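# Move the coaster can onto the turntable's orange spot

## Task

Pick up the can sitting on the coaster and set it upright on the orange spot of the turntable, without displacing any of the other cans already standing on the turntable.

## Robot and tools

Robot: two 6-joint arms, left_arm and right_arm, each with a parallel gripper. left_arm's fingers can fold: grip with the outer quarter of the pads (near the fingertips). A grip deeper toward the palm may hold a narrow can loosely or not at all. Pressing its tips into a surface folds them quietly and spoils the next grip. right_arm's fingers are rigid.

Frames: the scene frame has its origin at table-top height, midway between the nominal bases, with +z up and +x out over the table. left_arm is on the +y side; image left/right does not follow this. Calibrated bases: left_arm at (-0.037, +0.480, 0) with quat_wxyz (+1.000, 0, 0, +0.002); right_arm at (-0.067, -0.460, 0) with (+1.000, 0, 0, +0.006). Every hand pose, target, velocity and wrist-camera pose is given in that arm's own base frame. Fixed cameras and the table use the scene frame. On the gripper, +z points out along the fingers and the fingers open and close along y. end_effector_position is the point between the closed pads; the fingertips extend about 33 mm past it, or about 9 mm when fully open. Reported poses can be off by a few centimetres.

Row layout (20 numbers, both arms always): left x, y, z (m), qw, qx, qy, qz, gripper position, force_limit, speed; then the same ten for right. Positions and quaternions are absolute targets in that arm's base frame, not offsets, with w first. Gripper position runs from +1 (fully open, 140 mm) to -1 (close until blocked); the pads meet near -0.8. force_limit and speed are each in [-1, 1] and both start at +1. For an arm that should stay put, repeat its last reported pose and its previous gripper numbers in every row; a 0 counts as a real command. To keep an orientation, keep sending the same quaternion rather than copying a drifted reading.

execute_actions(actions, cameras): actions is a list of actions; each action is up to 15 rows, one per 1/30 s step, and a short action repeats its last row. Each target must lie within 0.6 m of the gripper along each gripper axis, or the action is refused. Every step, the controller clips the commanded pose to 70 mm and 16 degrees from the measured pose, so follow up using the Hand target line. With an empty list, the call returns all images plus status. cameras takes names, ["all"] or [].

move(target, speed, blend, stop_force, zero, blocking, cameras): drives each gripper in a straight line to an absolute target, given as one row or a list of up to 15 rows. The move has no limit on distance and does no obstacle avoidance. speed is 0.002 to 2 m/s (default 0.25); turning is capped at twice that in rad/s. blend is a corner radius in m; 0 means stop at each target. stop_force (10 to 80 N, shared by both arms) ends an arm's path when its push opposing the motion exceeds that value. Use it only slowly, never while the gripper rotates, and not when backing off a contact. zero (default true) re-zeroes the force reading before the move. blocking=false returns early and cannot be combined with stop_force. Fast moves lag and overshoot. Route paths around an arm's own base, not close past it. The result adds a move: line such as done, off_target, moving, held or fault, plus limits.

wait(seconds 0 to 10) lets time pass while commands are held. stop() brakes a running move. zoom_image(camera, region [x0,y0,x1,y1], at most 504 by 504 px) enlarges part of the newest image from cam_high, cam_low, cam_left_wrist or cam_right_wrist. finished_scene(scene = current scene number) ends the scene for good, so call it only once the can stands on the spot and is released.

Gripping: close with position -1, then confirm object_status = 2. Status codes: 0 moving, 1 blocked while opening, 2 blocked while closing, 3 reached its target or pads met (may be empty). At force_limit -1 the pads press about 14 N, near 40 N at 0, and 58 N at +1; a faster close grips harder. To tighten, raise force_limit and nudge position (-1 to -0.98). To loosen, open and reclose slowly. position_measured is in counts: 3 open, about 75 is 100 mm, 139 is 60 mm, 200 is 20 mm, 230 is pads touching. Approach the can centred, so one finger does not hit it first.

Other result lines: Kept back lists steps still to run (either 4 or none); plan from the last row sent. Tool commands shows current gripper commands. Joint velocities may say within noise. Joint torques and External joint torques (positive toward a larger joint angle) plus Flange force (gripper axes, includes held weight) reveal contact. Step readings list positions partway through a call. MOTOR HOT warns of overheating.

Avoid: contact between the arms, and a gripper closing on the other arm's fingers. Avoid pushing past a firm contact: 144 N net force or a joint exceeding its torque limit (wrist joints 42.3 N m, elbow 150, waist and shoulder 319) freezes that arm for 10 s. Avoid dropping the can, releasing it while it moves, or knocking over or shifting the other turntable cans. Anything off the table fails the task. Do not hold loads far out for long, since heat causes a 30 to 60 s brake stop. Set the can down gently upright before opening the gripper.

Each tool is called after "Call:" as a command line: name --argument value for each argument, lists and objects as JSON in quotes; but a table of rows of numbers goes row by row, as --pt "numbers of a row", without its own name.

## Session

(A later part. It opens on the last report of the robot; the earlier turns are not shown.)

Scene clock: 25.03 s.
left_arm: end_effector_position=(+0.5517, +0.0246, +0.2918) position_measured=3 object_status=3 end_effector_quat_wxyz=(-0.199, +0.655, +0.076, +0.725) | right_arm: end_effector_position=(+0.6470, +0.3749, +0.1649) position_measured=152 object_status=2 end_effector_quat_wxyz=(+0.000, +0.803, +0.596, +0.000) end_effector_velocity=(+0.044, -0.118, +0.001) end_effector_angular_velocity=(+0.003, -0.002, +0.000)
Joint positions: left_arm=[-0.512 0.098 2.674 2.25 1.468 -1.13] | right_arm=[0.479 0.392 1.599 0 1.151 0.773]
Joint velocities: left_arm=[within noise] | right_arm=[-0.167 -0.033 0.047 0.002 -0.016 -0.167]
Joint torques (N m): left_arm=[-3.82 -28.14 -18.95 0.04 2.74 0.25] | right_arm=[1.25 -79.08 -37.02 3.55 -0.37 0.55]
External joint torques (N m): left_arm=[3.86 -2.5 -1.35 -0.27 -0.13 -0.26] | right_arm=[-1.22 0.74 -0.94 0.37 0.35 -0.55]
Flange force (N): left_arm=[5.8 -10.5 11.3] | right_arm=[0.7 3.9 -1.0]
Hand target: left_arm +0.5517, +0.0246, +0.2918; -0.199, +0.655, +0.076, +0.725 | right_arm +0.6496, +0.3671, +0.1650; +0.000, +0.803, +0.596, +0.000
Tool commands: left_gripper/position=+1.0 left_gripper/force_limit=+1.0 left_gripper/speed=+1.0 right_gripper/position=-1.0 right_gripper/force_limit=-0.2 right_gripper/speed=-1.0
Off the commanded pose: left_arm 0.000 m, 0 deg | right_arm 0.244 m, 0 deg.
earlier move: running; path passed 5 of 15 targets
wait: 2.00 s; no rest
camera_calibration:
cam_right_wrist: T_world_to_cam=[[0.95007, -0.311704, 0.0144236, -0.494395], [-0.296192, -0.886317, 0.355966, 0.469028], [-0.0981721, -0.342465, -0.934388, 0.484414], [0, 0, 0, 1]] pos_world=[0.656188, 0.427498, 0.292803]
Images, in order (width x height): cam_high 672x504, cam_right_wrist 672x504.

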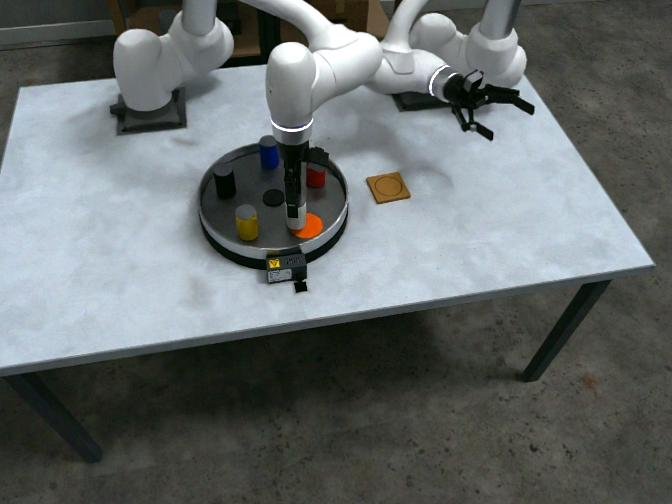

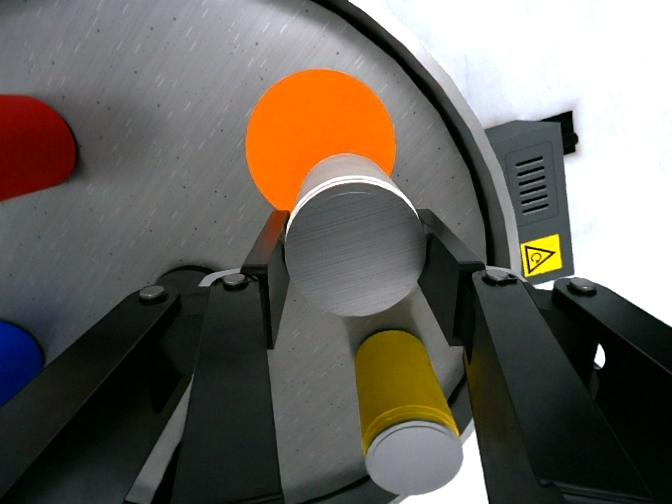

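Call:
move --pt "0.5517 0.0246 0.2918 -0.199 0.655 0.076 0.725 1 1 1 0.591 0.2064 0.165 0 0.803 0.596 0 -1 -0.2 -1" --pt "0.5517 0.0246 0.2918 -0.199 0.655 0.076 0.725 1 1 1 0.5368 0.1888 0.165 0 0.803 0.596 0 -1 -0.2 -1" --pt "0.5517 0.0246 0.2918 -0.199 0.655 0.076 0.725 1 1 1 0.4802 0.1947 0.165 0 0.803 0.596 0 -1 -0.2 -1" --pt "0.5517 0.0246 0.2918 -0.199 0.655 0.076 0.725 1 1 1 0.4308 0.2232 0.165 0 0.803 0.596 0 -1 -0.2 -1" --pt "0.5517 0.0246 0.2918 -0.199 0.655 0.076 0.725 1 1 1 0.3973 0.2693 0.165 0 0.803 0.596 0 -1 -0.2 -1" --pt "0.5517 0.0246 0.2918 -0.199 0.655 0.076 0.725 1 1 1 0.3855 0.325 0.165 0 0.803 0.596 0 -1 -0.2 -1" --pt "0.5517 0.0246 0.2918 -0.199 0.655 0.076 0.725 1 1 1 0.3973 0.3807 0.165 0 0.803 0.596 0 -1 -0.2 -1" --pt "0.5517 0.0246 0.2918 -0.199 0.655 0.076 0.725 1 1 1 0.4308 0.4268 0.165 0 0.803 0.596 0 -1 -0.2 -1" --pt "0.5517 0.0246 0.2918 -0.199 0.655 0.076 0.725 1 1 1 0.4802 0.4553 0.165 0 0.803 0.596 0 -1 -0.2 -1" --pt "0.5517 0.0246 0.2918 -0.199 0.655 0.076 0.725 1 1 1 0.5368 0.4612 0.165 0 0.803 0.596 0 -1 -0.2 -1" --pt "0.5517 0.0246 0.2918 -0.199 0.655 0.076 0.725 1 1 1 0.591 0.4436 0.165 0 0.803 0.596 0 -1 -0.2 -1" --pt "0.5517 0.0246 0.2918 -0.199 0.655 0.076 0.725 1 1 1 0.6333 0.4055 0.165 0 0.803 0.596 0 -1 -0.2 -1" --pt "0.5517 0.0246 0.2918 -0.199 0.655 0.076 0.725 1 1 1 0.6565 0.3535 0.165 0 0.803 0.596 0 -1 -0.2 -1" --pt "0.5517 0.0246 0.2918 -0.199 0.655 0.076 0.725 1 1 1 0.6565 0.2965 0.165 0 0.803 0.596 0 -1 -0.2 -1" --pt "0.5517 0.0246 0.2918 -0.199 0.655 0.076 0.725 1 1 1 0.6333 0.2445 0.165 0 0.803 0.596 0 -1 -0.2 -1" --speed '[0.1175,0.1175,0.1175,0.1175,0.1175,0.1175,0.127,0.127,0.127,0.127,0.127,0.127,0.127,0.127,0.127]' --blend 0.025 --blocking false

Call:
wait --seconds 1.2 --cameras '["cam_right_wrist"]'

Call:
wait --seconds 1.2 --cameras '["cam_right_wrist"]'

Scene clock: 26.43 s.
left_arm: end_effector_position=(+0.5517, +0.0246, +0.2918) position_measured=3 object_status=3 end_effector_quat_wxyz=(-0.199, +0.655, +0.076, +0.725) | right_arm: end_effector_position=(+0.6042, +0.2205, +0.1649) position_measured=152 object_status=2 end_effector_quat_wxyz=(+0.000, +0.803, +0.596, +0.000) end_effector_velocity=(-0.084, -0.078, -0.001) end_effector_angular_velocity=(+0.000, +0.001, -0.001)
Joint positions: left_arm=[-0.512 0.098 2.674 2.25 1.468 -1.13] | right_arm=[0.296 0.238 1.812 0 1.092 0.59]
Joint velocities: left_arm=[within noise] | right_arm=[-0.079 -0.154 0.202 0 -0.046 -0.078]
Joint torques (N m): left_arm=[-3.69 -28.23 -19.14 -0.07 2.7 0.32] | right_arm=[1.92 -63.9 -36.04 3.56 -0.05 -0.24]
External joint torques (N m): left_arm=[3.56 -2.2 -1.09 -0.13 -0.1 -0.33] | right_arm=[-0.97 2.57 -0.78 0.28 0.02 0.24]
Flange force (N): left_arm=[4.5 -10.0 10.6] | right_arm=[2.2 4.9 1.1]
Hand target: left_arm +0.5517, +0.0246, +0.2918; -0.199, +0.655, +0.076, +0.725 | right_arm +0.5986, +0.2156, +0.1649; +0.000, +0.803, +0.596, +0.000
Tool commands: left_gripper/position=+1.0 left_gripper/force_limit=+1.0 left_gripper/speed=+1.0 right_gripper/position=-1.0 right_gripper/force_limit=-0.2 right_gripper/speed=-1.0
Off the commanded pose: left_arm 0.000 m, 0 deg | right_arm 0.038 m, 0 deg.
earlier move: replaced; path passed 7 of 15 targets
move: running; path passed 0 of 15 targets

Scene clock: 27.63 s.
left_arm: end_effector_position=(+0.5517, +0.0246, +0.2918) position_measured=3 object_status=3 end_effector_quat_wxyz=(-0.199, +0.655, +0.076, +0.725) | right_arm: end_effector_position=(+0.4738, +0.1997, +0.1649) position_measured=152 object_status=2 end_effector_quat_wxyz=(+0.000, +0.803, +0.596, +0.000) end_effector_velocity=(-0.107, +0.041, -0.001) end_effector_angular_velocity=(-0.001, +0.000, +0.001)
Joint positions: left_arm=[-0.512 0.098 2.674 2.25 1.468 -1.13] | right_arm=[0.332 0.042 2.042 0 1.058 0.625]
Joint velocities: left_arm=[within noise] | right_arm=[0.145 -0.129 0.137 -0.001 -0.008 0.144]
Joint torques (N m): left_arm=[-3.33 -28.11 -18.93 -0.06 2.85 0.21] | right_arm=[-2.65 -40.75 -34.75 3.51 0.23 1.39]
External joint torques (N m): left_arm=[3.24 -2.32 -1.4 -0.15 -0.24 -0.22] | right_arm=[3.02 0.4 -1.59 0.27 -0.28 -1.39]
Flange force (N): left_arm=[6.0 -9.1 10.1] | right_arm=[4.7 0.6 -0.9]
Hand target: left_arm +0.5517, +0.0246, +0.2918; -0.199, +0.655, +0.076, +0.725 | right_arm +0.4670, +0.2027, +0.1649; +0.000, +0.803, +0.596, +0.000
Tool commands: left_gripper/position=+1.0 left_gripper/force_limit=+1.0 left_gripper/speed=+1.0 right_gripper/position=-1.0 right_gripper/force_limit=-0.2 right_gripper/speed=-1.0
Off the commanded pose: left_arm 0.000 m, 0 deg | right_arm 0.166 m, 0 deg.
earlier move: running; path passed 2 of 15 targets
wait: 1.20 s; no rest
camera_calibration:
cam_right_wrist: T_world_to_cam=[[0.95012, -0.311561, 0.0141995, -0.384384], [-0.296, -0.886448, 0.3558, 0.262281], [-0.0982663, -0.342256, -0.934454, 0.407472], [0, 0, 0, 1]] pos_world=[0.482887, 0.252199, 0.292903]
Images, in order (width x height): cam_right_wrist 672x504.

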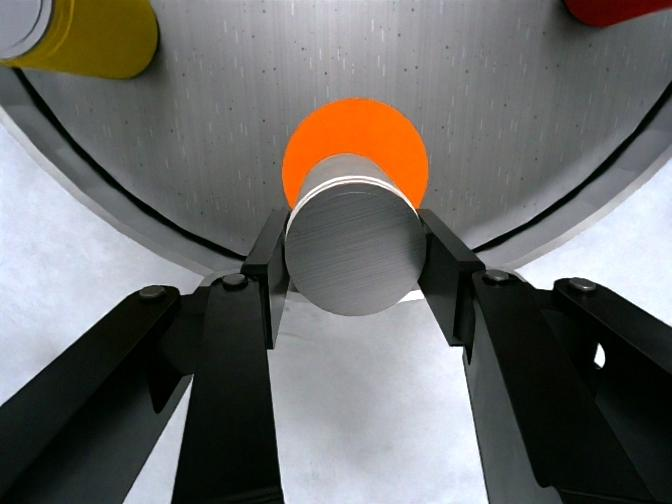

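Scene clock: 28.83 s.
left_arm: end_effector_position=(+0.5517, +0.0246, +0.2918) position_measured=3 object_status=3 end_effector_quat_wxyz=(-0.199, +0.655, +0.076, +0.725) | right_arm: end_effector_position=(+0.3901, +0.3027, +0.1650) position_measured=152 object_status=2 end_effector_quat_wxyz=(+0.000, +0.803, +0.596, +0.000) end_effector_velocity=(-0.023, +0.114, +0.000) end_effector_angular_velocity=(-0.001, +0.000, +0.000)
Joint positions: left_arm=[-0.512 0.098 2.674 2.25 1.468 -1.13] | right_arm=[0.59 0.009 2.076 0 1.056 0.883]
Joint velocities: left_arm=[within noise] | right_arm=[0.219 0.083 -0.084 -0.001 0.001 0.219]
Joint torques (N m): left_arm=[-3.45 -28.36 -19.11 0.01 2.74 0.21] | right_arm=[0.78 -37.61 -36.52 3.44 -0.25 0.52]
External joint torques (N m): left_arm=[3.39 -1.99 -1.21 -0.23 -0.14 -0.21] | right_arm=[-0.85 1.5 0.1 0.33 0.18 -0.52]
Flange force (N): left_arm=[4.6 -8.9 10.1] | right_arm=[0.1 3.5 1.1]
Hand target: left_arm +0.5517, +0.0246, +0.2918; -0.199, +0.655, +0.076, +0.725 | right_arm +0.3887, +0.3108, +0.1650; +0.000, +0.803, +0.596, +0.000
Tool commands: left_gripper/position=+1.0 left_gripper/force_limit=+1.0 left_gripper/speed=+1.0 right_gripper/position=-1.0 right_gripper/force_limit=-0.2 right_gripper/speed=-1.0
Off the commanded pose: left_arm 0.000 m, 0 deg | right_arm 0.250 m, 0 deg.
earlier move: running; path passed 5 of 15 targets
wait: 1.20 s; no rest
camera_calibration:
cam_right_wrist: T_world_to_cam=[[0.950156, -0.311452, 0.0141578, -0.272811], [-0.295916, -0.8866, 0.355493, 0.328887], [-0.0981665, -0.341963, -0.934572, 0.434484], [0, 0, 0, 1]] pos_world=[0.399187, 0.355201, 0.293002]
Images, in order (width x height): cam_right_wrist 672x504.

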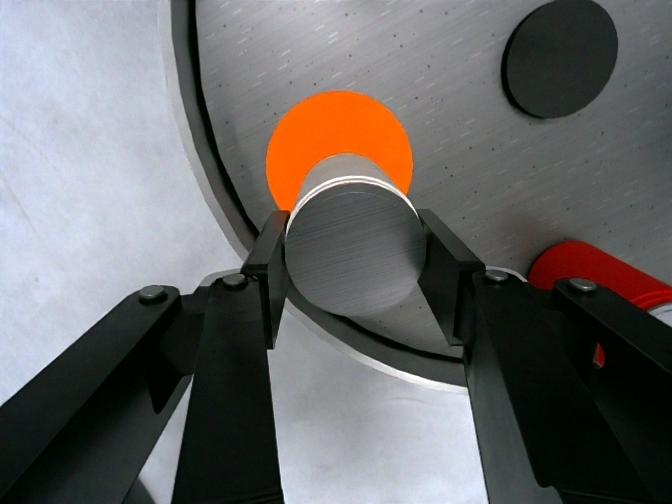

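Call:
move --pt "0.5517 0.0246 0.2918 -0.199 0.655 0.076 0.725 1 1 1 0.4832 0.4643 0.16 0 0.803 0.596 0 -1 -0.2 -1" --pt "0.5517 0.0246 0.2918 -0.199 0.655 0.076 0.725 1 1 1 0.5398 0.4702 0.154 0 0.803 0.596 0 -1 -0.2 -1" --pt "0.5517 0.0246 0.2918 -0.199 0.655 0.076 0.725 1 1 1 0.594 0.4526 0.15 0 0.803 0.596 0 -1 -0.2 -1" --pt "0.5517 0.0246 0.2918 -0.199 0.655 0.076 0.725 1 1 1 0.6363 0.4145 0.149 0 0.803 0.596 0 -1 -0.2 -1" --pt "0.5517 0.0246 0.2918 -0.199 0.655 0.076 0.725 1 1 1 0.6595 0.3625 0.149 0 0.803 0.596 0 -1 -0.2 -1" --pt "0.5517 0.0246 0.2918 -0.199 0.655 0.076 0.725 1 1 1 0.6595 0.3055 0.149 0 0.803 0.596 0 -1 -0.2 -1" --pt "0.5517 0.0246 0.2918 -0.199 0.655 0.076 0.725 1 1 1 0.6363 0.2535 0.149 0 0.803 0.596 0 -1 -0.2 -1" --pt "0.5517 0.0246 0.2918 -0.199 0.655 0.076 0.725 1 1 1 0.594 0.2154 0.149 0 0.803 0.596 0 -1 -0.2 -1" --pt "0.5517 0.0246 0.2918 -0.199 0.655 0.076 0.725 1 1 1 0.5398 0.1978 0.149 0 0.803 0.596 0 -1 -0.2 -1" --pt "0.5517 0.0246 0.2918 -0.199 0.655 0.076 0.725 1 1 1 0.4832 0.2037 0.149 0 0.803 0.596 0 -1 -0.2 -1" --pt "0.5517 0.0246 0.2918 -0.199 0.655 0.076 0.725 1 1 1 0.4338 0.2322 0.149 0 0.803 0.596 0 -1 -0.2 -1" --pt "0.5517 0.0246 0.2918 -0.199 0.655 0.076 0.725 1 1 1 0.4003 0.2783 0.149 0 0.803 0.596 0 -1 -0.2 -1" --pt "0.5517 0.0246 0.2918 -0.199 0.655 0.076 0.725 1 1 1 0.3885 0.334 0.149 0 0.803 0.596 0 -1 -0.2 -1" --pt "0.5517 0.0246 0.2918 -0.199 0.655 0.076 0.725 1 1 1 0.4003 0.3897 0.149 0 0.803 0.596 0 -1 -0.2 -1" --pt "0.5517 0.0246 0.2918 -0.199 0.655 0.076 0.725 1 1 1 0.4338 0.4358 0.149 0 0.803 0.596 0 -1 -0.2 -1" --speed '[0.1315,0.1315,0.1315,0.1315,0.1315,0.1315,0.127,0.127,0.127,0.127,0.127,0.127,0.127,0.127,0.127]' --blend 0.025 --blocking false

Call:
wait --seconds 1.3 --cameras '["cam_right_wrist"]'

Call:
wait --seconds 1.0 --cameras '["cam_right_wrist"]'

Scene clock: 30.27 s.
left_arm: end_effector_position=(+0.5517, +0.0246, +0.2918) position_measured=3 object_status=3 end_effector_quat_wxyz=(-0.199, +0.655, +0.076, +0.725) | right_arm: end_effector_position=(+0.4692, +0.4529, +0.1613) position_measured=152 object_status=2 end_effector_quat_wxyz=(+0.000, +0.803, +0.596, +0.000) end_effector_velocity=(+0.107, +0.072, -0.010) end_effector_angular_velocity=(+0.000, +0.001, +0.001)
Joint positions: left_arm=[-0.512 0.098 2.674 2.25 1.468 -1.13] | right_arm=[0.715 0.254 1.798 0 1.089 1.009]
Joint velocities: left_arm=[within noise] | right_arm=[-0.025 0.195 -0.236 0 0.042 -0.026]
Joint torques (N m): left_arm=[-3.58 -27.88 -19 0.02 2.82 0.21] | right_arm=[-3.51 -62.1 -36.5 3.45 -0.23 0.1]
External joint torques (N m): left_arm=[3.49 -2.61 -1.31 -0.23 -0.22 -0.22] | right_arm=[2.43 0.16 -0.56 0.33 0.16 -0.1]
Flange force (N): left_arm=[6.7 -10.0 10.4] | right_arm=[3.1 -2.3 -0.7]
Hand target: left_arm +0.5517, +0.0246, +0.2918; -0.199, +0.655, +0.076, +0.725 | right_arm +0.4759, +0.4570, +0.1606; +0.000, +0.803, +0.596, +0.000
Tool commands: left_gripper/position=+1.0 left_gripper/force_limit=+1.0 left_gripper/speed=+1.0 right_gripper/position=-1.0 right_gripper/force_limit=-0.2 right_gripper/speed=-1.0
Off the commanded pose: left_arm 0.000 m, 0 deg | right_arm 0.041 m, 0 deg.
earlier move: replaced; path passed 7 of 15 targets
move: running; path passed 0 of 15 targets

Scene clock: 31.57 s.
left_arm: end_effector_position=(+0.5517, +0.0246, +0.2918) position_measured=3 object_status=3 end_effector_quat_wxyz=(-0.199, +0.655, +0.076, +0.725) | right_arm: end_effector_position=(+0.6227, +0.4262, +0.1493) position_measured=152 object_status=2 end_effector_quat_wxyz=(+0.000, +0.803, +0.596, +0.000) end_effector_velocity=(+0.094, -0.093, -0.001) end_effector_angular_velocity=(+0.001, -0.001, +0.000)
Joint positions: left_arm=[-0.512 0.098 2.674 2.25 1.468 -1.13] | right_arm=[0.555 0.412 1.6 0 1.13 0.849]
Joint velocities: left_arm=[within noise] | right_arm=[-0.171 0.036 -0.052 0 0.014 -0.171]
Joint torques (N m): left_arm=[-4.51 -27.66 -18.98 -0.04 2.79 0.14] | right_arm=[-2.33 -80.08 -36.9 3.53 0.24 0.61]
External joint torques (N m): left_arm=[4.56 -2.83 -1.35 -0.19 -0.18 -0.15] | right_arm=[2.25 1.08 -0.31 0.32 -0.24 -0.61]
Flange force (N): left_arm=[6.8 -12.8 13.5] | right_arm=[3.1 -0.3 0.8]
Hand target: left_arm +0.5517, +0.0246, +0.2918; -0.199, +0.655, +0.076, +0.725 | right_arm +0.6279, +0.4207, +0.1492; +0.000, +0.803, +0.596, +0.000
Tool commands: left_gripper/position=+1.0 left_gripper/force_limit=+1.0 left_gripper/speed=+1.0 right_gripper/position=-1.0 right_gripper/force_limit=-0.2 right_gripper/speed=-1.0
Off the commanded pose: left_arm 0.000 m, 0 deg | right_arm 0.189 m, 0 deg.
earlier move: running; path passed 3 of 15 targets
wait: 1.30 s; no rest
camera_calibration:
cam_right_wrist: T_world_to_cam=[[0.950078, -0.311674, 0.0145134, -0.455075], [-0.296197, -0.886327, 0.355938, 0.512714], [-0.098073, -0.342468, -0.934397, 0.485011], [0, 0, 0, 1]] pos_world=[0.631788, 0.478698, 0.277303]
Images, in order (width x height): cam_right_wrist 672x504.

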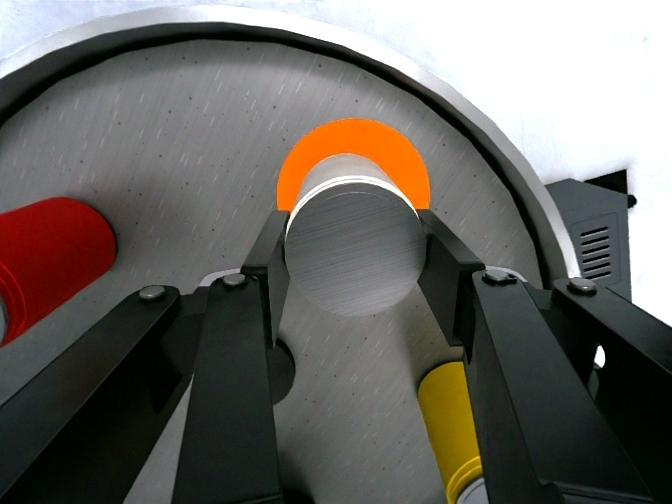

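Scene clock: 32.57 s.
left_arm: end_effector_position=(+0.5517, +0.0246, +0.2918) position_measured=3 object_status=3 end_effector_quat_wxyz=(-0.199, +0.655, +0.076, +0.725) | right_arm: end_effector_position=(+0.6570, +0.3065, +0.1490) position_measured=152 object_status=2 end_effector_quat_wxyz=(+0.000, +0.803, +0.596, +0.000) end_effector_velocity=(-0.025, -0.122, +0.001) end_effector_angular_velocity=(+0.001, +0.000, +0.000)
Joint positions: left_arm=[-0.512 0.098 2.674 2.25 1.468 -1.13] | right_arm=[0.389 0.369 1.664 0 1.109 0.683]
Joint velocities: left_arm=[within noise] | right_arm=[-0.143 -0.108 0.155 0.001 -0.047 -0.144]
Joint torques (N m): left_arm=[-3.26 -27.66 -19.1 -0.03 2.77 0.25] | right_arm=[0.32 -75.82 -36.4 3.48 0.05 0.18]
External joint torques (N m): left_arm=[3.21 -2.81 -1.19 -0.18 -0.17 -0.26] | right_arm=[0.48 0.51 -0.58 0.37 -0.05 -0.18]
Flange force (N): left_arm=[7.2 -9.9 9.3] | right_arm=[1.6 1.2 -0.1]
Hand target: left_arm +0.5517, +0.0246, +0.2918; -0.199, +0.655, +0.076, +0.725 | right_arm +0.6553, +0.2994, +0.1489; +0.000, +0.803, +0.596, +0.000
Tool commands: left_gripper/position=+1.0 left_gripper/force_limit=+1.0 left_gripper/speed=+1.0 right_gripper/position=-1.0 right_gripper/force_limit=-0.2 right_gripper/speed=-1.0
Off the commanded pose: left_arm 0.000 m, 0 deg | right_arm 0.258 m, 0 deg.
earlier move: running; path passed 5 of 15 targets
wait: 1.00 s; no rest
camera_calibration:
cam_right_wrist: T_world_to_cam=[[0.950052, -0.311762, 0.0143446, -0.524868], [-0.296216, -0.886298, 0.355993, 0.416909], [-0.0982716, -0.342461, -0.934378, 0.447132], [0, 0, 0, 1]] pos_world=[0.666087, 0.358998, 0.276903]
Images, in order (width x height): cam_right_wrist 672x504.

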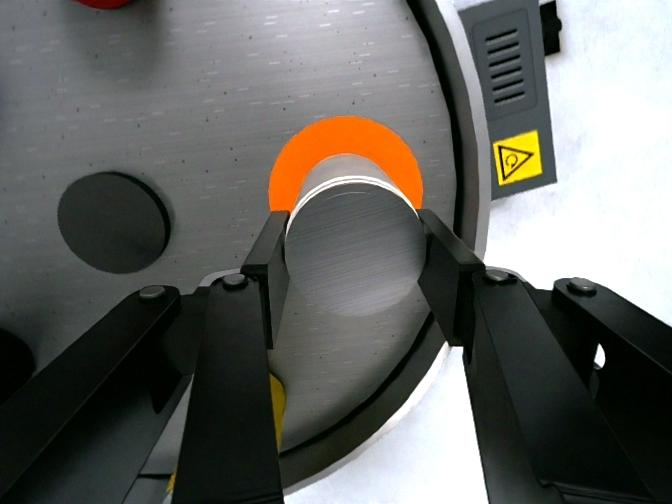

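Call:
move --pt "0.5517 0.0246 0.2918 -0.199 0.655 0.076 0.725 1 1 1 0.5112 0.1978 0.147 0 0.803 0.596 0 -1 -0.2 -1" --pt "0.5517 0.0246 0.2918 -0.199 0.655 0.076 0.725 1 1 1 0.457 0.2154 0.145 0 0.803 0.596 0 -1 -0.2 -1" --pt "0.5517 0.0246 0.2918 -0.199 0.655 0.076 0.725 1 1 1 0.4147 0.2535 0.143 0 0.803 0.596 0 -1 -0.2 -1" --pt "0.5517 0.0246 0.2918 -0.199 0.655 0.076 0.725 1 1 1 0.3915 0.3055 0.141 0 0.803 0.596 0 -1 -0.2 -1" --pt "0.5517 0.0246 0.2918 -0.199 0.655 0.076 0.725 1 1 1 0.3915 0.3625 0.14 0 0.803 0.596 0 -1 -0.2 -1" --pt "0.5517 0.0246 0.2918 -0.199 0.655 0.076 0.725 1 1 1 0.4147 0.4145 0.1395 0 0.803 0.596 0 -1 -0.2 -1" --pt "0.5517 0.0246 0.2918 -0.199 0.655 0.076 0.725 1 1 1 0.457 0.4526 0.1395 0 0.803 0.596 0 -1 -0.2 -1" --pt "0.5517 0.0246 0.2918 -0.199 0.655 0.076 0.725 1 1 1 0.5112 0.4702 0.1395 0 0.803 0.596 0 -1 -0.2 -1" --pt "0.5517 0.0246 0.2918 -0.199 0.655 0.076 0.725 1 1 1 0.5678 0.4643 0.1395 0 0.803 0.596 0 -1 -0.2 -1" --pt "0.5517 0.0246 0.2918 -0.199 0.655 0.076 0.725 1 1 1 0.6172 0.4358 0.1395 0 0.803 0.596 0 -1 -0.2 -1" --pt "0.5517 0.0246 0.2918 -0.199 0.655 0.076 0.725 1 1 1 0.6507 0.3897 0.1395 0 0.803 0.596 0 -1 -0.2 -1" --pt "0.5517 0.0246 0.2918 -0.199 0.655 0.076 0.725 1 1 1 0.6625 0.334 0.1395 0 0.803 0.596 0 -1 -0.2 -1" --pt "0.5517 0.0246 0.2918 -0.199 0.655 0.076 0.725 1 1 1 0.6507 0.2783 0.1395 0 0.803 0.596 0 -1 -0.2 -1" --pt "0.5517 0.0246 0.2918 -0.199 0.655 0.076 0.725 1 1 1 0.6172 0.2322 0.1395 0 0.803 0.596 0 -1 -0.2 -1" --pt "0.5517 0.0246 0.2918 -0.199 0.655 0.076 0.725 1 1 1 0.5678 0.2037 0.1395 0 0.803 0.596 0 -1 -0.2 -1" --speed 0.1265 --blend 0.025 --blocking false

Call:
wait --seconds 0.7

Call:
wait --seconds 0.5

Call:
wait --seconds 0.5

Call:
wait --seconds 0.5 --cameras '["cam_right_wrist","cam_high"]'

Scene clock: 33.77 s.
left_arm: end_effector_position=(+0.5517, +0.0246, +0.2918) position_measured=3 object_status=3 end_effector_quat_wxyz=(-0.199, +0.655, +0.076, +0.725) | right_arm: end_effector_position=(+0.5548, +0.2101, +0.1478) position_measured=152 object_status=2 end_effector_quat_wxyz=(+0.000, +0.803, +0.596, +0.000) end_effector_velocity=(-0.121, -0.034, -0.001) end_effector_angular_velocity=(+0.001, -0.003, +0.000)
Joint positions: left_arm=[-0.512 0.098 2.674 2.25 1.468 -1.13] | right_arm=[0.304 0.178 1.922 0 1.042 0.598]
Joint velocities: left_arm=[within noise] | right_arm=[0.006 -0.187 0.232 0.001 -0.048 0.006]
Joint torques (N m): left_arm=[-3.75 -27.85 -19.03 0.02 2.78 0.14] | right_arm=[-3.06 -56.24 -36.16 3.37 -0.03 0.12]
External joint torques (N m): left_arm=[3.7 -2.59 -1.38 -0.25 -0.18 -0.15] | right_arm=[2.96 2.22 -0.2 0.39 -0.04 -0.12]
Flange force (N): left_arm=[6.7 -10.3 10.9] | right_arm=[6.2 0.2 1.8]
Hand target: left_arm +0.5517, +0.0246, +0.2918; -0.199, +0.655, +0.076, +0.725 | right_arm +0.5475, +0.2081, +0.1476; +0.000, +0.803, +0.596, +0.000
Tool commands: left_gripper/position=+1.0 left_gripper/force_limit=+1.0 left_gripper/speed=+1.0 right_gripper/position=-1.0 right_gripper/force_limit=-0.2 right_gripper/speed=-1.0
Off the commanded pose: left_arm 0.000 m, 0 deg | right_arm 0.017 m, 0 deg.
earlier move: replaced; path passed 7 of 15 targets
move: running; path passed 0 of 15 targets

Scene clock: 34.47 s.
left_arm: end_effector_position=(+0.5517, +0.0246, +0.2918) position_measured=3 object_status=3 end_effector_quat_wxyz=(-0.199, +0.655, +0.076, +0.725) | right_arm: end_effector_position=(+0.4702, +0.2116, +0.1454) position_measured=152 object_status=2 end_effector_quat_wxyz=(+0.000, +0.803, +0.596, +0.000) end_effector_velocity=(-0.112, +0.047, -0.005) end_effector_angular_velocity=(-0.001, +0.003, +0.000)
Joint positions: left_arm=[-0.512 0.098 2.674 2.25 1.468 -1.13] | right_arm=[0.356 0.062 2.061 0 1.018 0.649]
Joint velocities: left_arm=[within noise] | right_arm=[0.161 -0.123 0.144 0 -0.018 0.161]
Joint torques (N m): left_arm=[-3.67 -28.17 -18.74 -0.02 2.77 0.24] | right_arm=[-2.17 -40.79 -34.89 3.6 -0.41 -0.01]
External joint torques (N m): left_arm=[3.63 -2.33 -1.57 -0.19 -0.16 -0.24] | right_arm=[1.93 0.19 -0.87 0.09 0.33 0.02]
Flange force (N): left_arm=[5.6 -9.7 11.2] | right_arm=[4.2 -0.9 -1.4]
Hand target: left_arm +0.5517, +0.0246, +0.2918; -0.199, +0.655, +0.076, +0.725 | right_arm +0.4637, +0.2146, +0.1451; +0.000, +0.803, +0.596, +0.000
Tool commands: left_gripper/position=+1.0 left_gripper/force_limit=+1.0 left_gripper/speed=+1.0 right_gripper/position=-1.0 right_gripper/force_limit=-0.2 right_gripper/speed=-1.0
Off the commanded pose: left_arm 0.000 m, 0 deg | right_arm 0.098 m, 0 deg.
earlier move: running; path passed 1 of 15 targets
wait: 0.70 s; no rest

Scene clock: 34.97 s.
left_arm: end_effector_position=(+0.5517, +0.0246, +0.2918) position_measured=3 object_status=3 end_effector_quat_wxyz=(-0.199, +0.655, +0.076, +0.725) | right_arm: end_effector_position=(+0.4217, +0.2487, +0.1433) position_measured=152 object_status=2 end_effector_quat_wxyz=(+0.000, +0.803, +0.596, +0.000) end_effector_velocity=(-0.078, +0.094, -0.003) end_effector_angular_velocity=(+0.000, -0.001, +0.001)
Joint positions: left_arm=[-0.512 0.098 2.674 2.25 1.468 -1.13] | right_arm=[0.462 0.023 2.107 0 1.012 0.755]
Joint velocities: left_arm=[within noise] | right_arm=[0.243 -0.029 0.036 0 -0.009 0.241]
Joint torques (N m): left_arm=[-3.61 -27.91 -19.01 -0.01 2.79 0.18] | right_arm=[-3.72 -34.23 -34.98 3.33 -0.34 0.24]
External joint torques (N m): left_arm=[3.65 -2.67 -1.31 -0.21 -0.18 -0.19] | right_arm=[3.33 -2.06 -0.51 0.33 0.27 -0.24]
Flange force (N): left_arm=[6.8 -10.5 10.8] | right_arm=[2.8 -6.0 -3.2]
Hand target: left_arm +0.5517, +0.0246, +0.2918; -0.199, +0.655, +0.076, +0.725 | right_arm +0.4167, +0.2549, +0.1430; +0.000, +0.803, +0.596, +0.000
Tool commands: left_gripper/position=+1.0 left_gripper/force_limit=+1.0 left_gripper/speed=+1.0 right_gripper/position=-1.0 right_gripper/force_limit=-0.2 right_gripper/speed=-1.0
Off the commanded pose: left_arm 0.000 m, 0 deg | right_arm 0.153 m, 0 deg.
earlier move: running; path passed 2 of 15 targets
wait: 0.50 s; no rest

Scene clock: 35.47 s.
left_arm: end_effector_position=(+0.5517, +0.0246, +0.2918) position_measured=3 object_status=3 end_effector_quat_wxyz=(-0.199, +0.655, +0.076, +0.725) | right_arm: end_effector_position=(+0.3943, +0.3043, +0.1412) position_measured=152 object_status=2 end_effector_quat_wxyz=(+0.000, +0.803, +0.596, +0.000) end_effector_velocity=(-0.029, +0.123, -0.002) end_effector_angular_velocity=(+0.001, -0.001, +0.000)
Joint positions: left_arm=[-0.512 0.098 2.674 2.25 1.468 -1.13] | right_arm=[0.588 0.039 2.095 0 1.008 0.881]
Joint velocities: left_arm=[within noise] | right_arm=[0.238 0.084 -0.084 0 -0.002 0.238]
Joint torques (N m): left_arm=[-3.17 -28.51 -18.89 -0.05 2.75 0.21] | right_arm=[-2.47 -37.86 -34.53 3.35 -0.52 0.46]
External joint torques (N m): left_arm=[3.13 -1.8 -1.44 -0.18 -0.15 -0.22] | right_arm=[2.04 0.14 -0.78 0.29 0.44 -0.46]
Flange force (N): left_arm=[4.3 -7.9 9.9] | right_arm=[3.3 -1.5 -1.6]
Hand target: left_arm +0.5517, +0.0246, +0.2918; -0.199, +0.655, +0.076, +0.725 | right_arm +0.3928, +0.3121, +0.1410; +0.000, +0.803, +0.596, +0.000
Tool commands: left_gripper/position=+1.0 left_gripper/force_limit=+1.0 left_gripper/speed=+1.0 right_gripper/position=-1.0 right_gripper/force_limit=-0.2 right_gripper/speed=-1.0
Off the commanded pose: left_arm 0.000 m, 0 deg | right_arm 0.201 m, 0 deg.
earlier move: running; path passed 3 of 15 targets
wait: 0.50 s; no rest

Scene clock: 35.97 s.
left_arm: end_effector_position=(+0.5517, +0.0246, +0.2918) position_measured=3 object_status=3 end_effector_quat_wxyz=(-0.199, +0.655, +0.076, +0.725) | right_arm: end_effector_position=(+0.3952, +0.3669, +0.1400) position_measured=152 object_status=2 end_effector_quat_wxyz=(+0.000, +0.803, +0.596, +0.000) end_effector_velocity=(+0.030, +0.117, -0.003) end_effector_angular_velocity=(-0.003, +0.002, +0.000)
Joint positions: left_arm=[-0.512 0.098 2.674 2.25 1.468 -1.13] | right_arm=[0.684 0.104 2.026 0 1.011 0.978]
Joint velocities: left_arm=[within noise] | right_arm=[0.134 0.159 -0.175 -0.001 0.019 0.134]
Joint torques (N m): left_arm=[-4.15 -27.62 -19 -0.01 2.81 0.16] | right_arm=[-0.37 -34.19 -23.97 2.96 0.4 0.24]
External joint torques (N m): left_arm=[4.18 -2.77 -1.24 -0.22 -0.21 -0.17] | right_arm=[-0.76 -11.28 -11.04 0.62 -0.42 -0.24]
Flange force (N): left_arm=[6.8 -11.9 12.2] | right_arm=[0.6 2.5 -21.3]
Hand target: left_arm +0.5517, +0.0246, +0.2918; -0.199, +0.655, +0.076, +0.725 | right_arm +0.3971, +0.3739, +0.1399; +0.000, +0.803, +0.596, +0.000
Tool commands: left_gripper/position=+1.0 left_gripper/force_limit=+1.0 left_gripper/speed=+1.0 right_gripper/position=-1.0 right_gripper/force_limit=-0.2 right_gripper/speed=-1.0
Off the commanded pose: left_arm 0.000 m, 0 deg | right_arm 0.238 m, 0 deg.
earlier move: running; path passed 4 of 15 targets
wait: 0.50 s; no rest
camera_calibration:
cam_right_wrist: T_world_to_cam=[[0.95014, -0.311494, 0.0143084, -0.257324], [-0.296001, -0.88655, 0.355546, 0.396202], [-0.0980655, -0.342054, -0.934549, 0.433566], [0, 0, 0, 1]] pos_world=[0.404288, 0.419401, 0.268003]
Images, in order (width x height): cam_high 672x504, cam_right_wrist 672x504.

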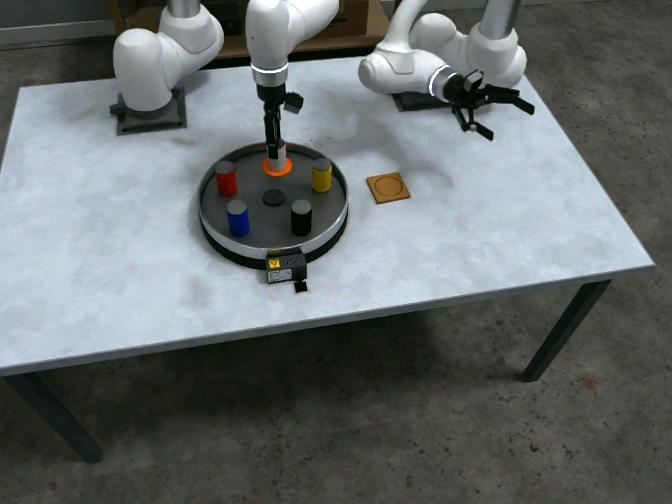

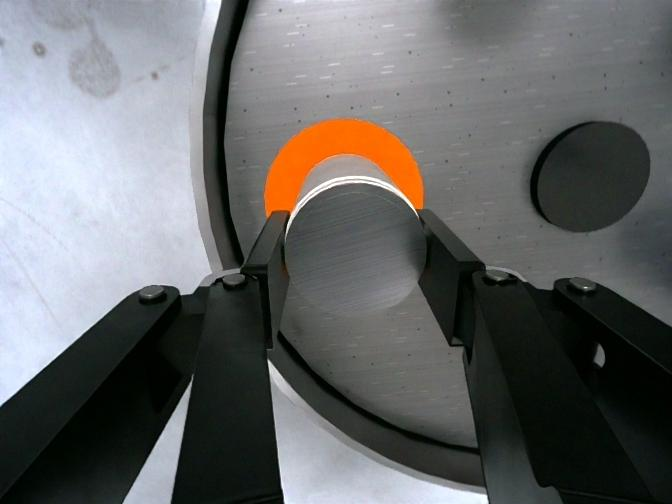

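Call:
move --pt "0.5517 0.0246 0.2918 -0.199 0.655 0.076 0.725 1 1 1 0.5112 0.4702 0.1402 0 0.803 0.596 0 0.15 -0.2 -0.7" --pt "0.5517 0.0246 0.2918 -0.199 0.655 0.076 0.725 1 1 1 0.5678 0.4643 0.141 0 0.803 0.596 0 0.15 -0.2 -0.7" --pt "0.5517 0.0246 0.2918 -0.199 0.655 0.076 0.725 1 1 1 0.6172 0.4358 0.16 0 0.803 0.596 0 0.15 -0.2 -0.7" --pt "0.5517 0.0246 0.2918 -0.199 0.655 0.076 0.725 1 1 1 0.6507 0.3897 0.195 0 0.803 0.596 0 0.15 -0.2 -0.7" --pt "0.5517 0.0246 0.2918 -0.199 0.655 0.076 0.725 1 1 1 0.6625 0.334 0.235 0 0.803 0.596 0 0.15 -0.2 -0.7" --pt "0.5517 0.0246 0.2918 -0.199 0.655 0.076 0.725 1 1 1 0.6507 0.2783 0.29 0 0.803 0.596 0 0.15 -0.2 -0.7" --speed '[0.127,0.127,0.134,0.147,0.15,0.15]' --blend '[0.025,0.025,0.025,0.025,0.025,0]' --blocking false --cameras '["cam_right_wrist"]'

Call:
wait --seconds 3 --cameras '["cam_right_wrist","cam_high"]'

Call:
zoom_image --camera "cam_high" --region '[190, 120, 360, 270]'

Scene clock: 36.97 s.
left_arm: end_effector_position=(+0.5517, +0.0246, +0.2918) position_measured=3 object_status=3 end_effector_quat_wxyz=(-0.199, +0.655, +0.076, +0.725) | right_arm: end_effector_position=(+0.4724, +0.4503, +0.1398) position_measured=113 object_status=0 end_effector_quat_wxyz=(+0.000, +0.803, +0.596, +0.000) end_effector_velocity=(+0.114, +0.059, +0.002) end_effector_angular_velocity=(+0.001, -0.001, +0.001)
Joint positions: left_arm=[-0.512 0.098 2.674 2.25 1.468 -1.13] | right_arm=[0.709 0.272 1.819 0 1.051 1.002]
Joint velocities: left_arm=[within noise] | right_arm=[-0.046 0.176 -0.24 0 0.063 -0.046]
Joint torques (N m): left_arm=[-3.45 -27.58 -19.05 -0.02 2.72 0.25] | right_arm=[-0.26 -60.04 -35.26 3.44 -0.14 0.72]
External joint torques (N m): left_arm=[3.41 -2.82 -1.18 -0.21 -0.12 -0.25] | right_arm=[-0.08 -2.69 -1.09 0.31 0.07 -0.72]
Flange force (N): left_arm=[7.0 -10.2 9.8] | right_arm=[-2.2 0.2 -3.4]
Hand target: left_arm +0.5517, +0.0246, +0.2918; -0.199, +0.655, +0.076, +0.725 | right_arm +0.4791, +0.4537, +0.1399; +0.000, +0.803, +0.596, +0.000
Tool commands: left_gripper/position=+1.0 left_gripper/force_limit=+1.0 left_gripper/speed=+1.0 right_gripper/position=+0.15 right_gripper/force_limit=-0.2 right_gripper/speed=-0.7
Off the commanded pose: left_arm 0.000 m, 0 deg | right_arm 0.290 m, 0 deg.
earlier move: replaced; path passed 5 of 15 targets
move: running; started from rest: the earlier move stopped first; path passed 0 of 6 targets
camera_calibration:
cam_right_wrist: T_world_to_cam=[[0.95009, -0.311639, 0.0145331, -0.304563], [-0.296195, -0.886418, 0.355713, 0.493014], [-0.0979713, -0.342263, -0.934482, 0.46951], [0, 0, 0, 1]] pos_world=[0.481389, 0.502799, 0.267803]
Images, in order (width x height): cam_right_wrist 672x504.

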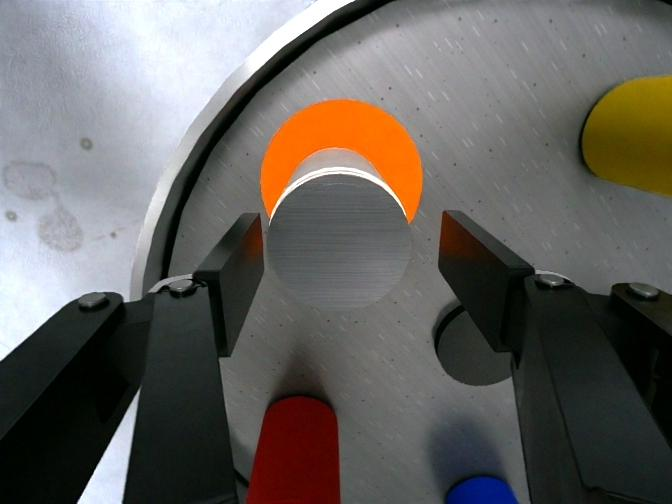

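Scene clock: 39.87 s.
left_arm: end_effector_position=(+0.5517, +0.0246, +0.2918) position_measured=3 object_status=3 end_effector_quat_wxyz=(-0.199, +0.655, +0.076, +0.725) | right_arm: end_effector_position=(+0.6507, +0.2783, +0.2900) position_measured=110 object_status=3 end_effector_quat_wxyz=(+0.000, +0.803, +0.596, +0.000)
Joint positions: left_arm=[-0.512 0.098 2.674 2.25 1.468 -1.13] | right_arm=[0.355 0.266 1.537 0 1.339 0.649]
Joint torques (N m): left_arm=[-3.59 -27.64 -19.04 -0.09 2.75 0.2] | right_arm=[-1.01 -68.43 -39.24 3.87 -0.19 0.36]
External joint torques (N m): left_arm=[3.57 -2.88 -1.18 -0.13 -0.14 -0.21] | right_arm=[0.93 1.55 -1.05 0.3 0.15 -0.36]
Flange force (N): left_arm=[7.2 -10.9 10.4] | right_arm=[3.6 3.1 -1.1]
Hand target: left_arm +0.5517, +0.0246, +0.2918; -0.199, +0.655, +0.076, +0.725 | right_arm +0.6507, +0.2783, +0.2900; +0.000, +0.803, +0.596, +0.000
Tool commands: left_gripper/position=+1.0 left_gripper/force_limit=+1.0 left_gripper/speed=+1.0 right_gripper/position=+0.15 right_gripper/force_limit=-0.2 right_gripper/speed=-0.7
Off the commanded pose: left_arm 0.000 m, 0 deg | right_arm 0.000 m, 0 deg.
earlier move: done; started from rest: the earlier move stopped first
wait: 2.90 of 3 s (the move ended)
camera_calibration:
cam_right_wrist: T_world_to_cam=[[0.950094, -0.311632, 0.0143609, -0.529775], [-0.296115, -0.886389, 0.355853, 0.339877], [-0.0981657, -0.342346, -0.934432, 0.568518], [0, 0, 0, 1]] pos_world=[0.659788, 0.330799, 0.417903]
Images, in order (width x height): cam_high 672x504, cam_right_wrist 672x504.

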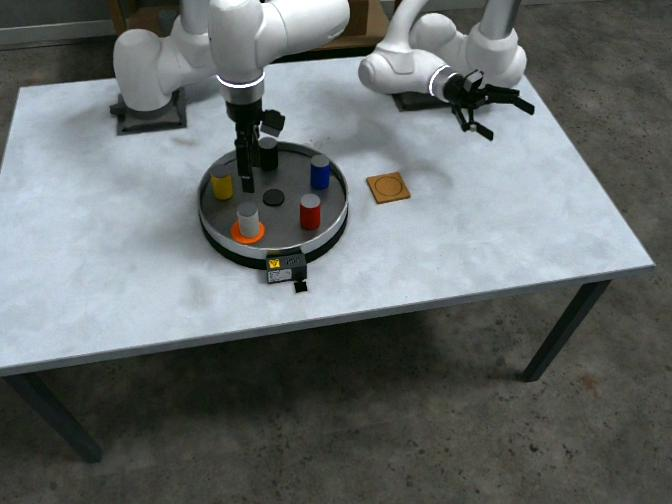

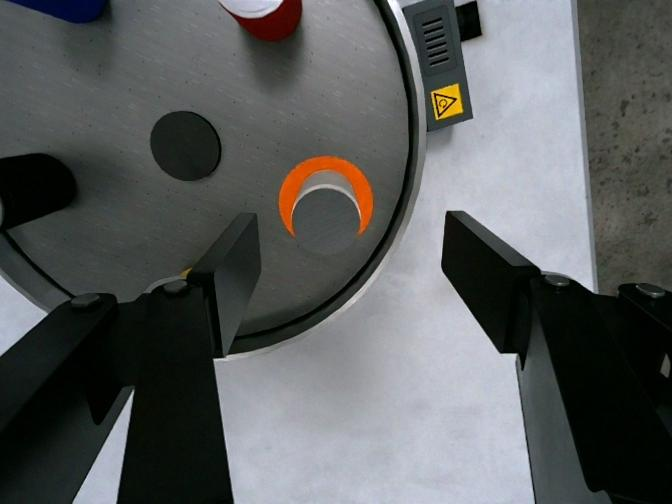

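Scaled by 2.965.

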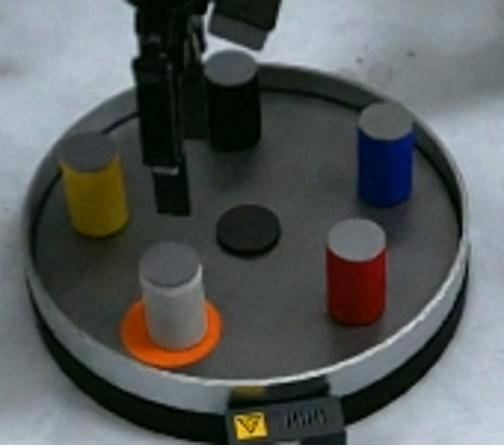

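Standing well inside the spot.

Call:
finished_scene --scene 2

The scene is finished: the task was done.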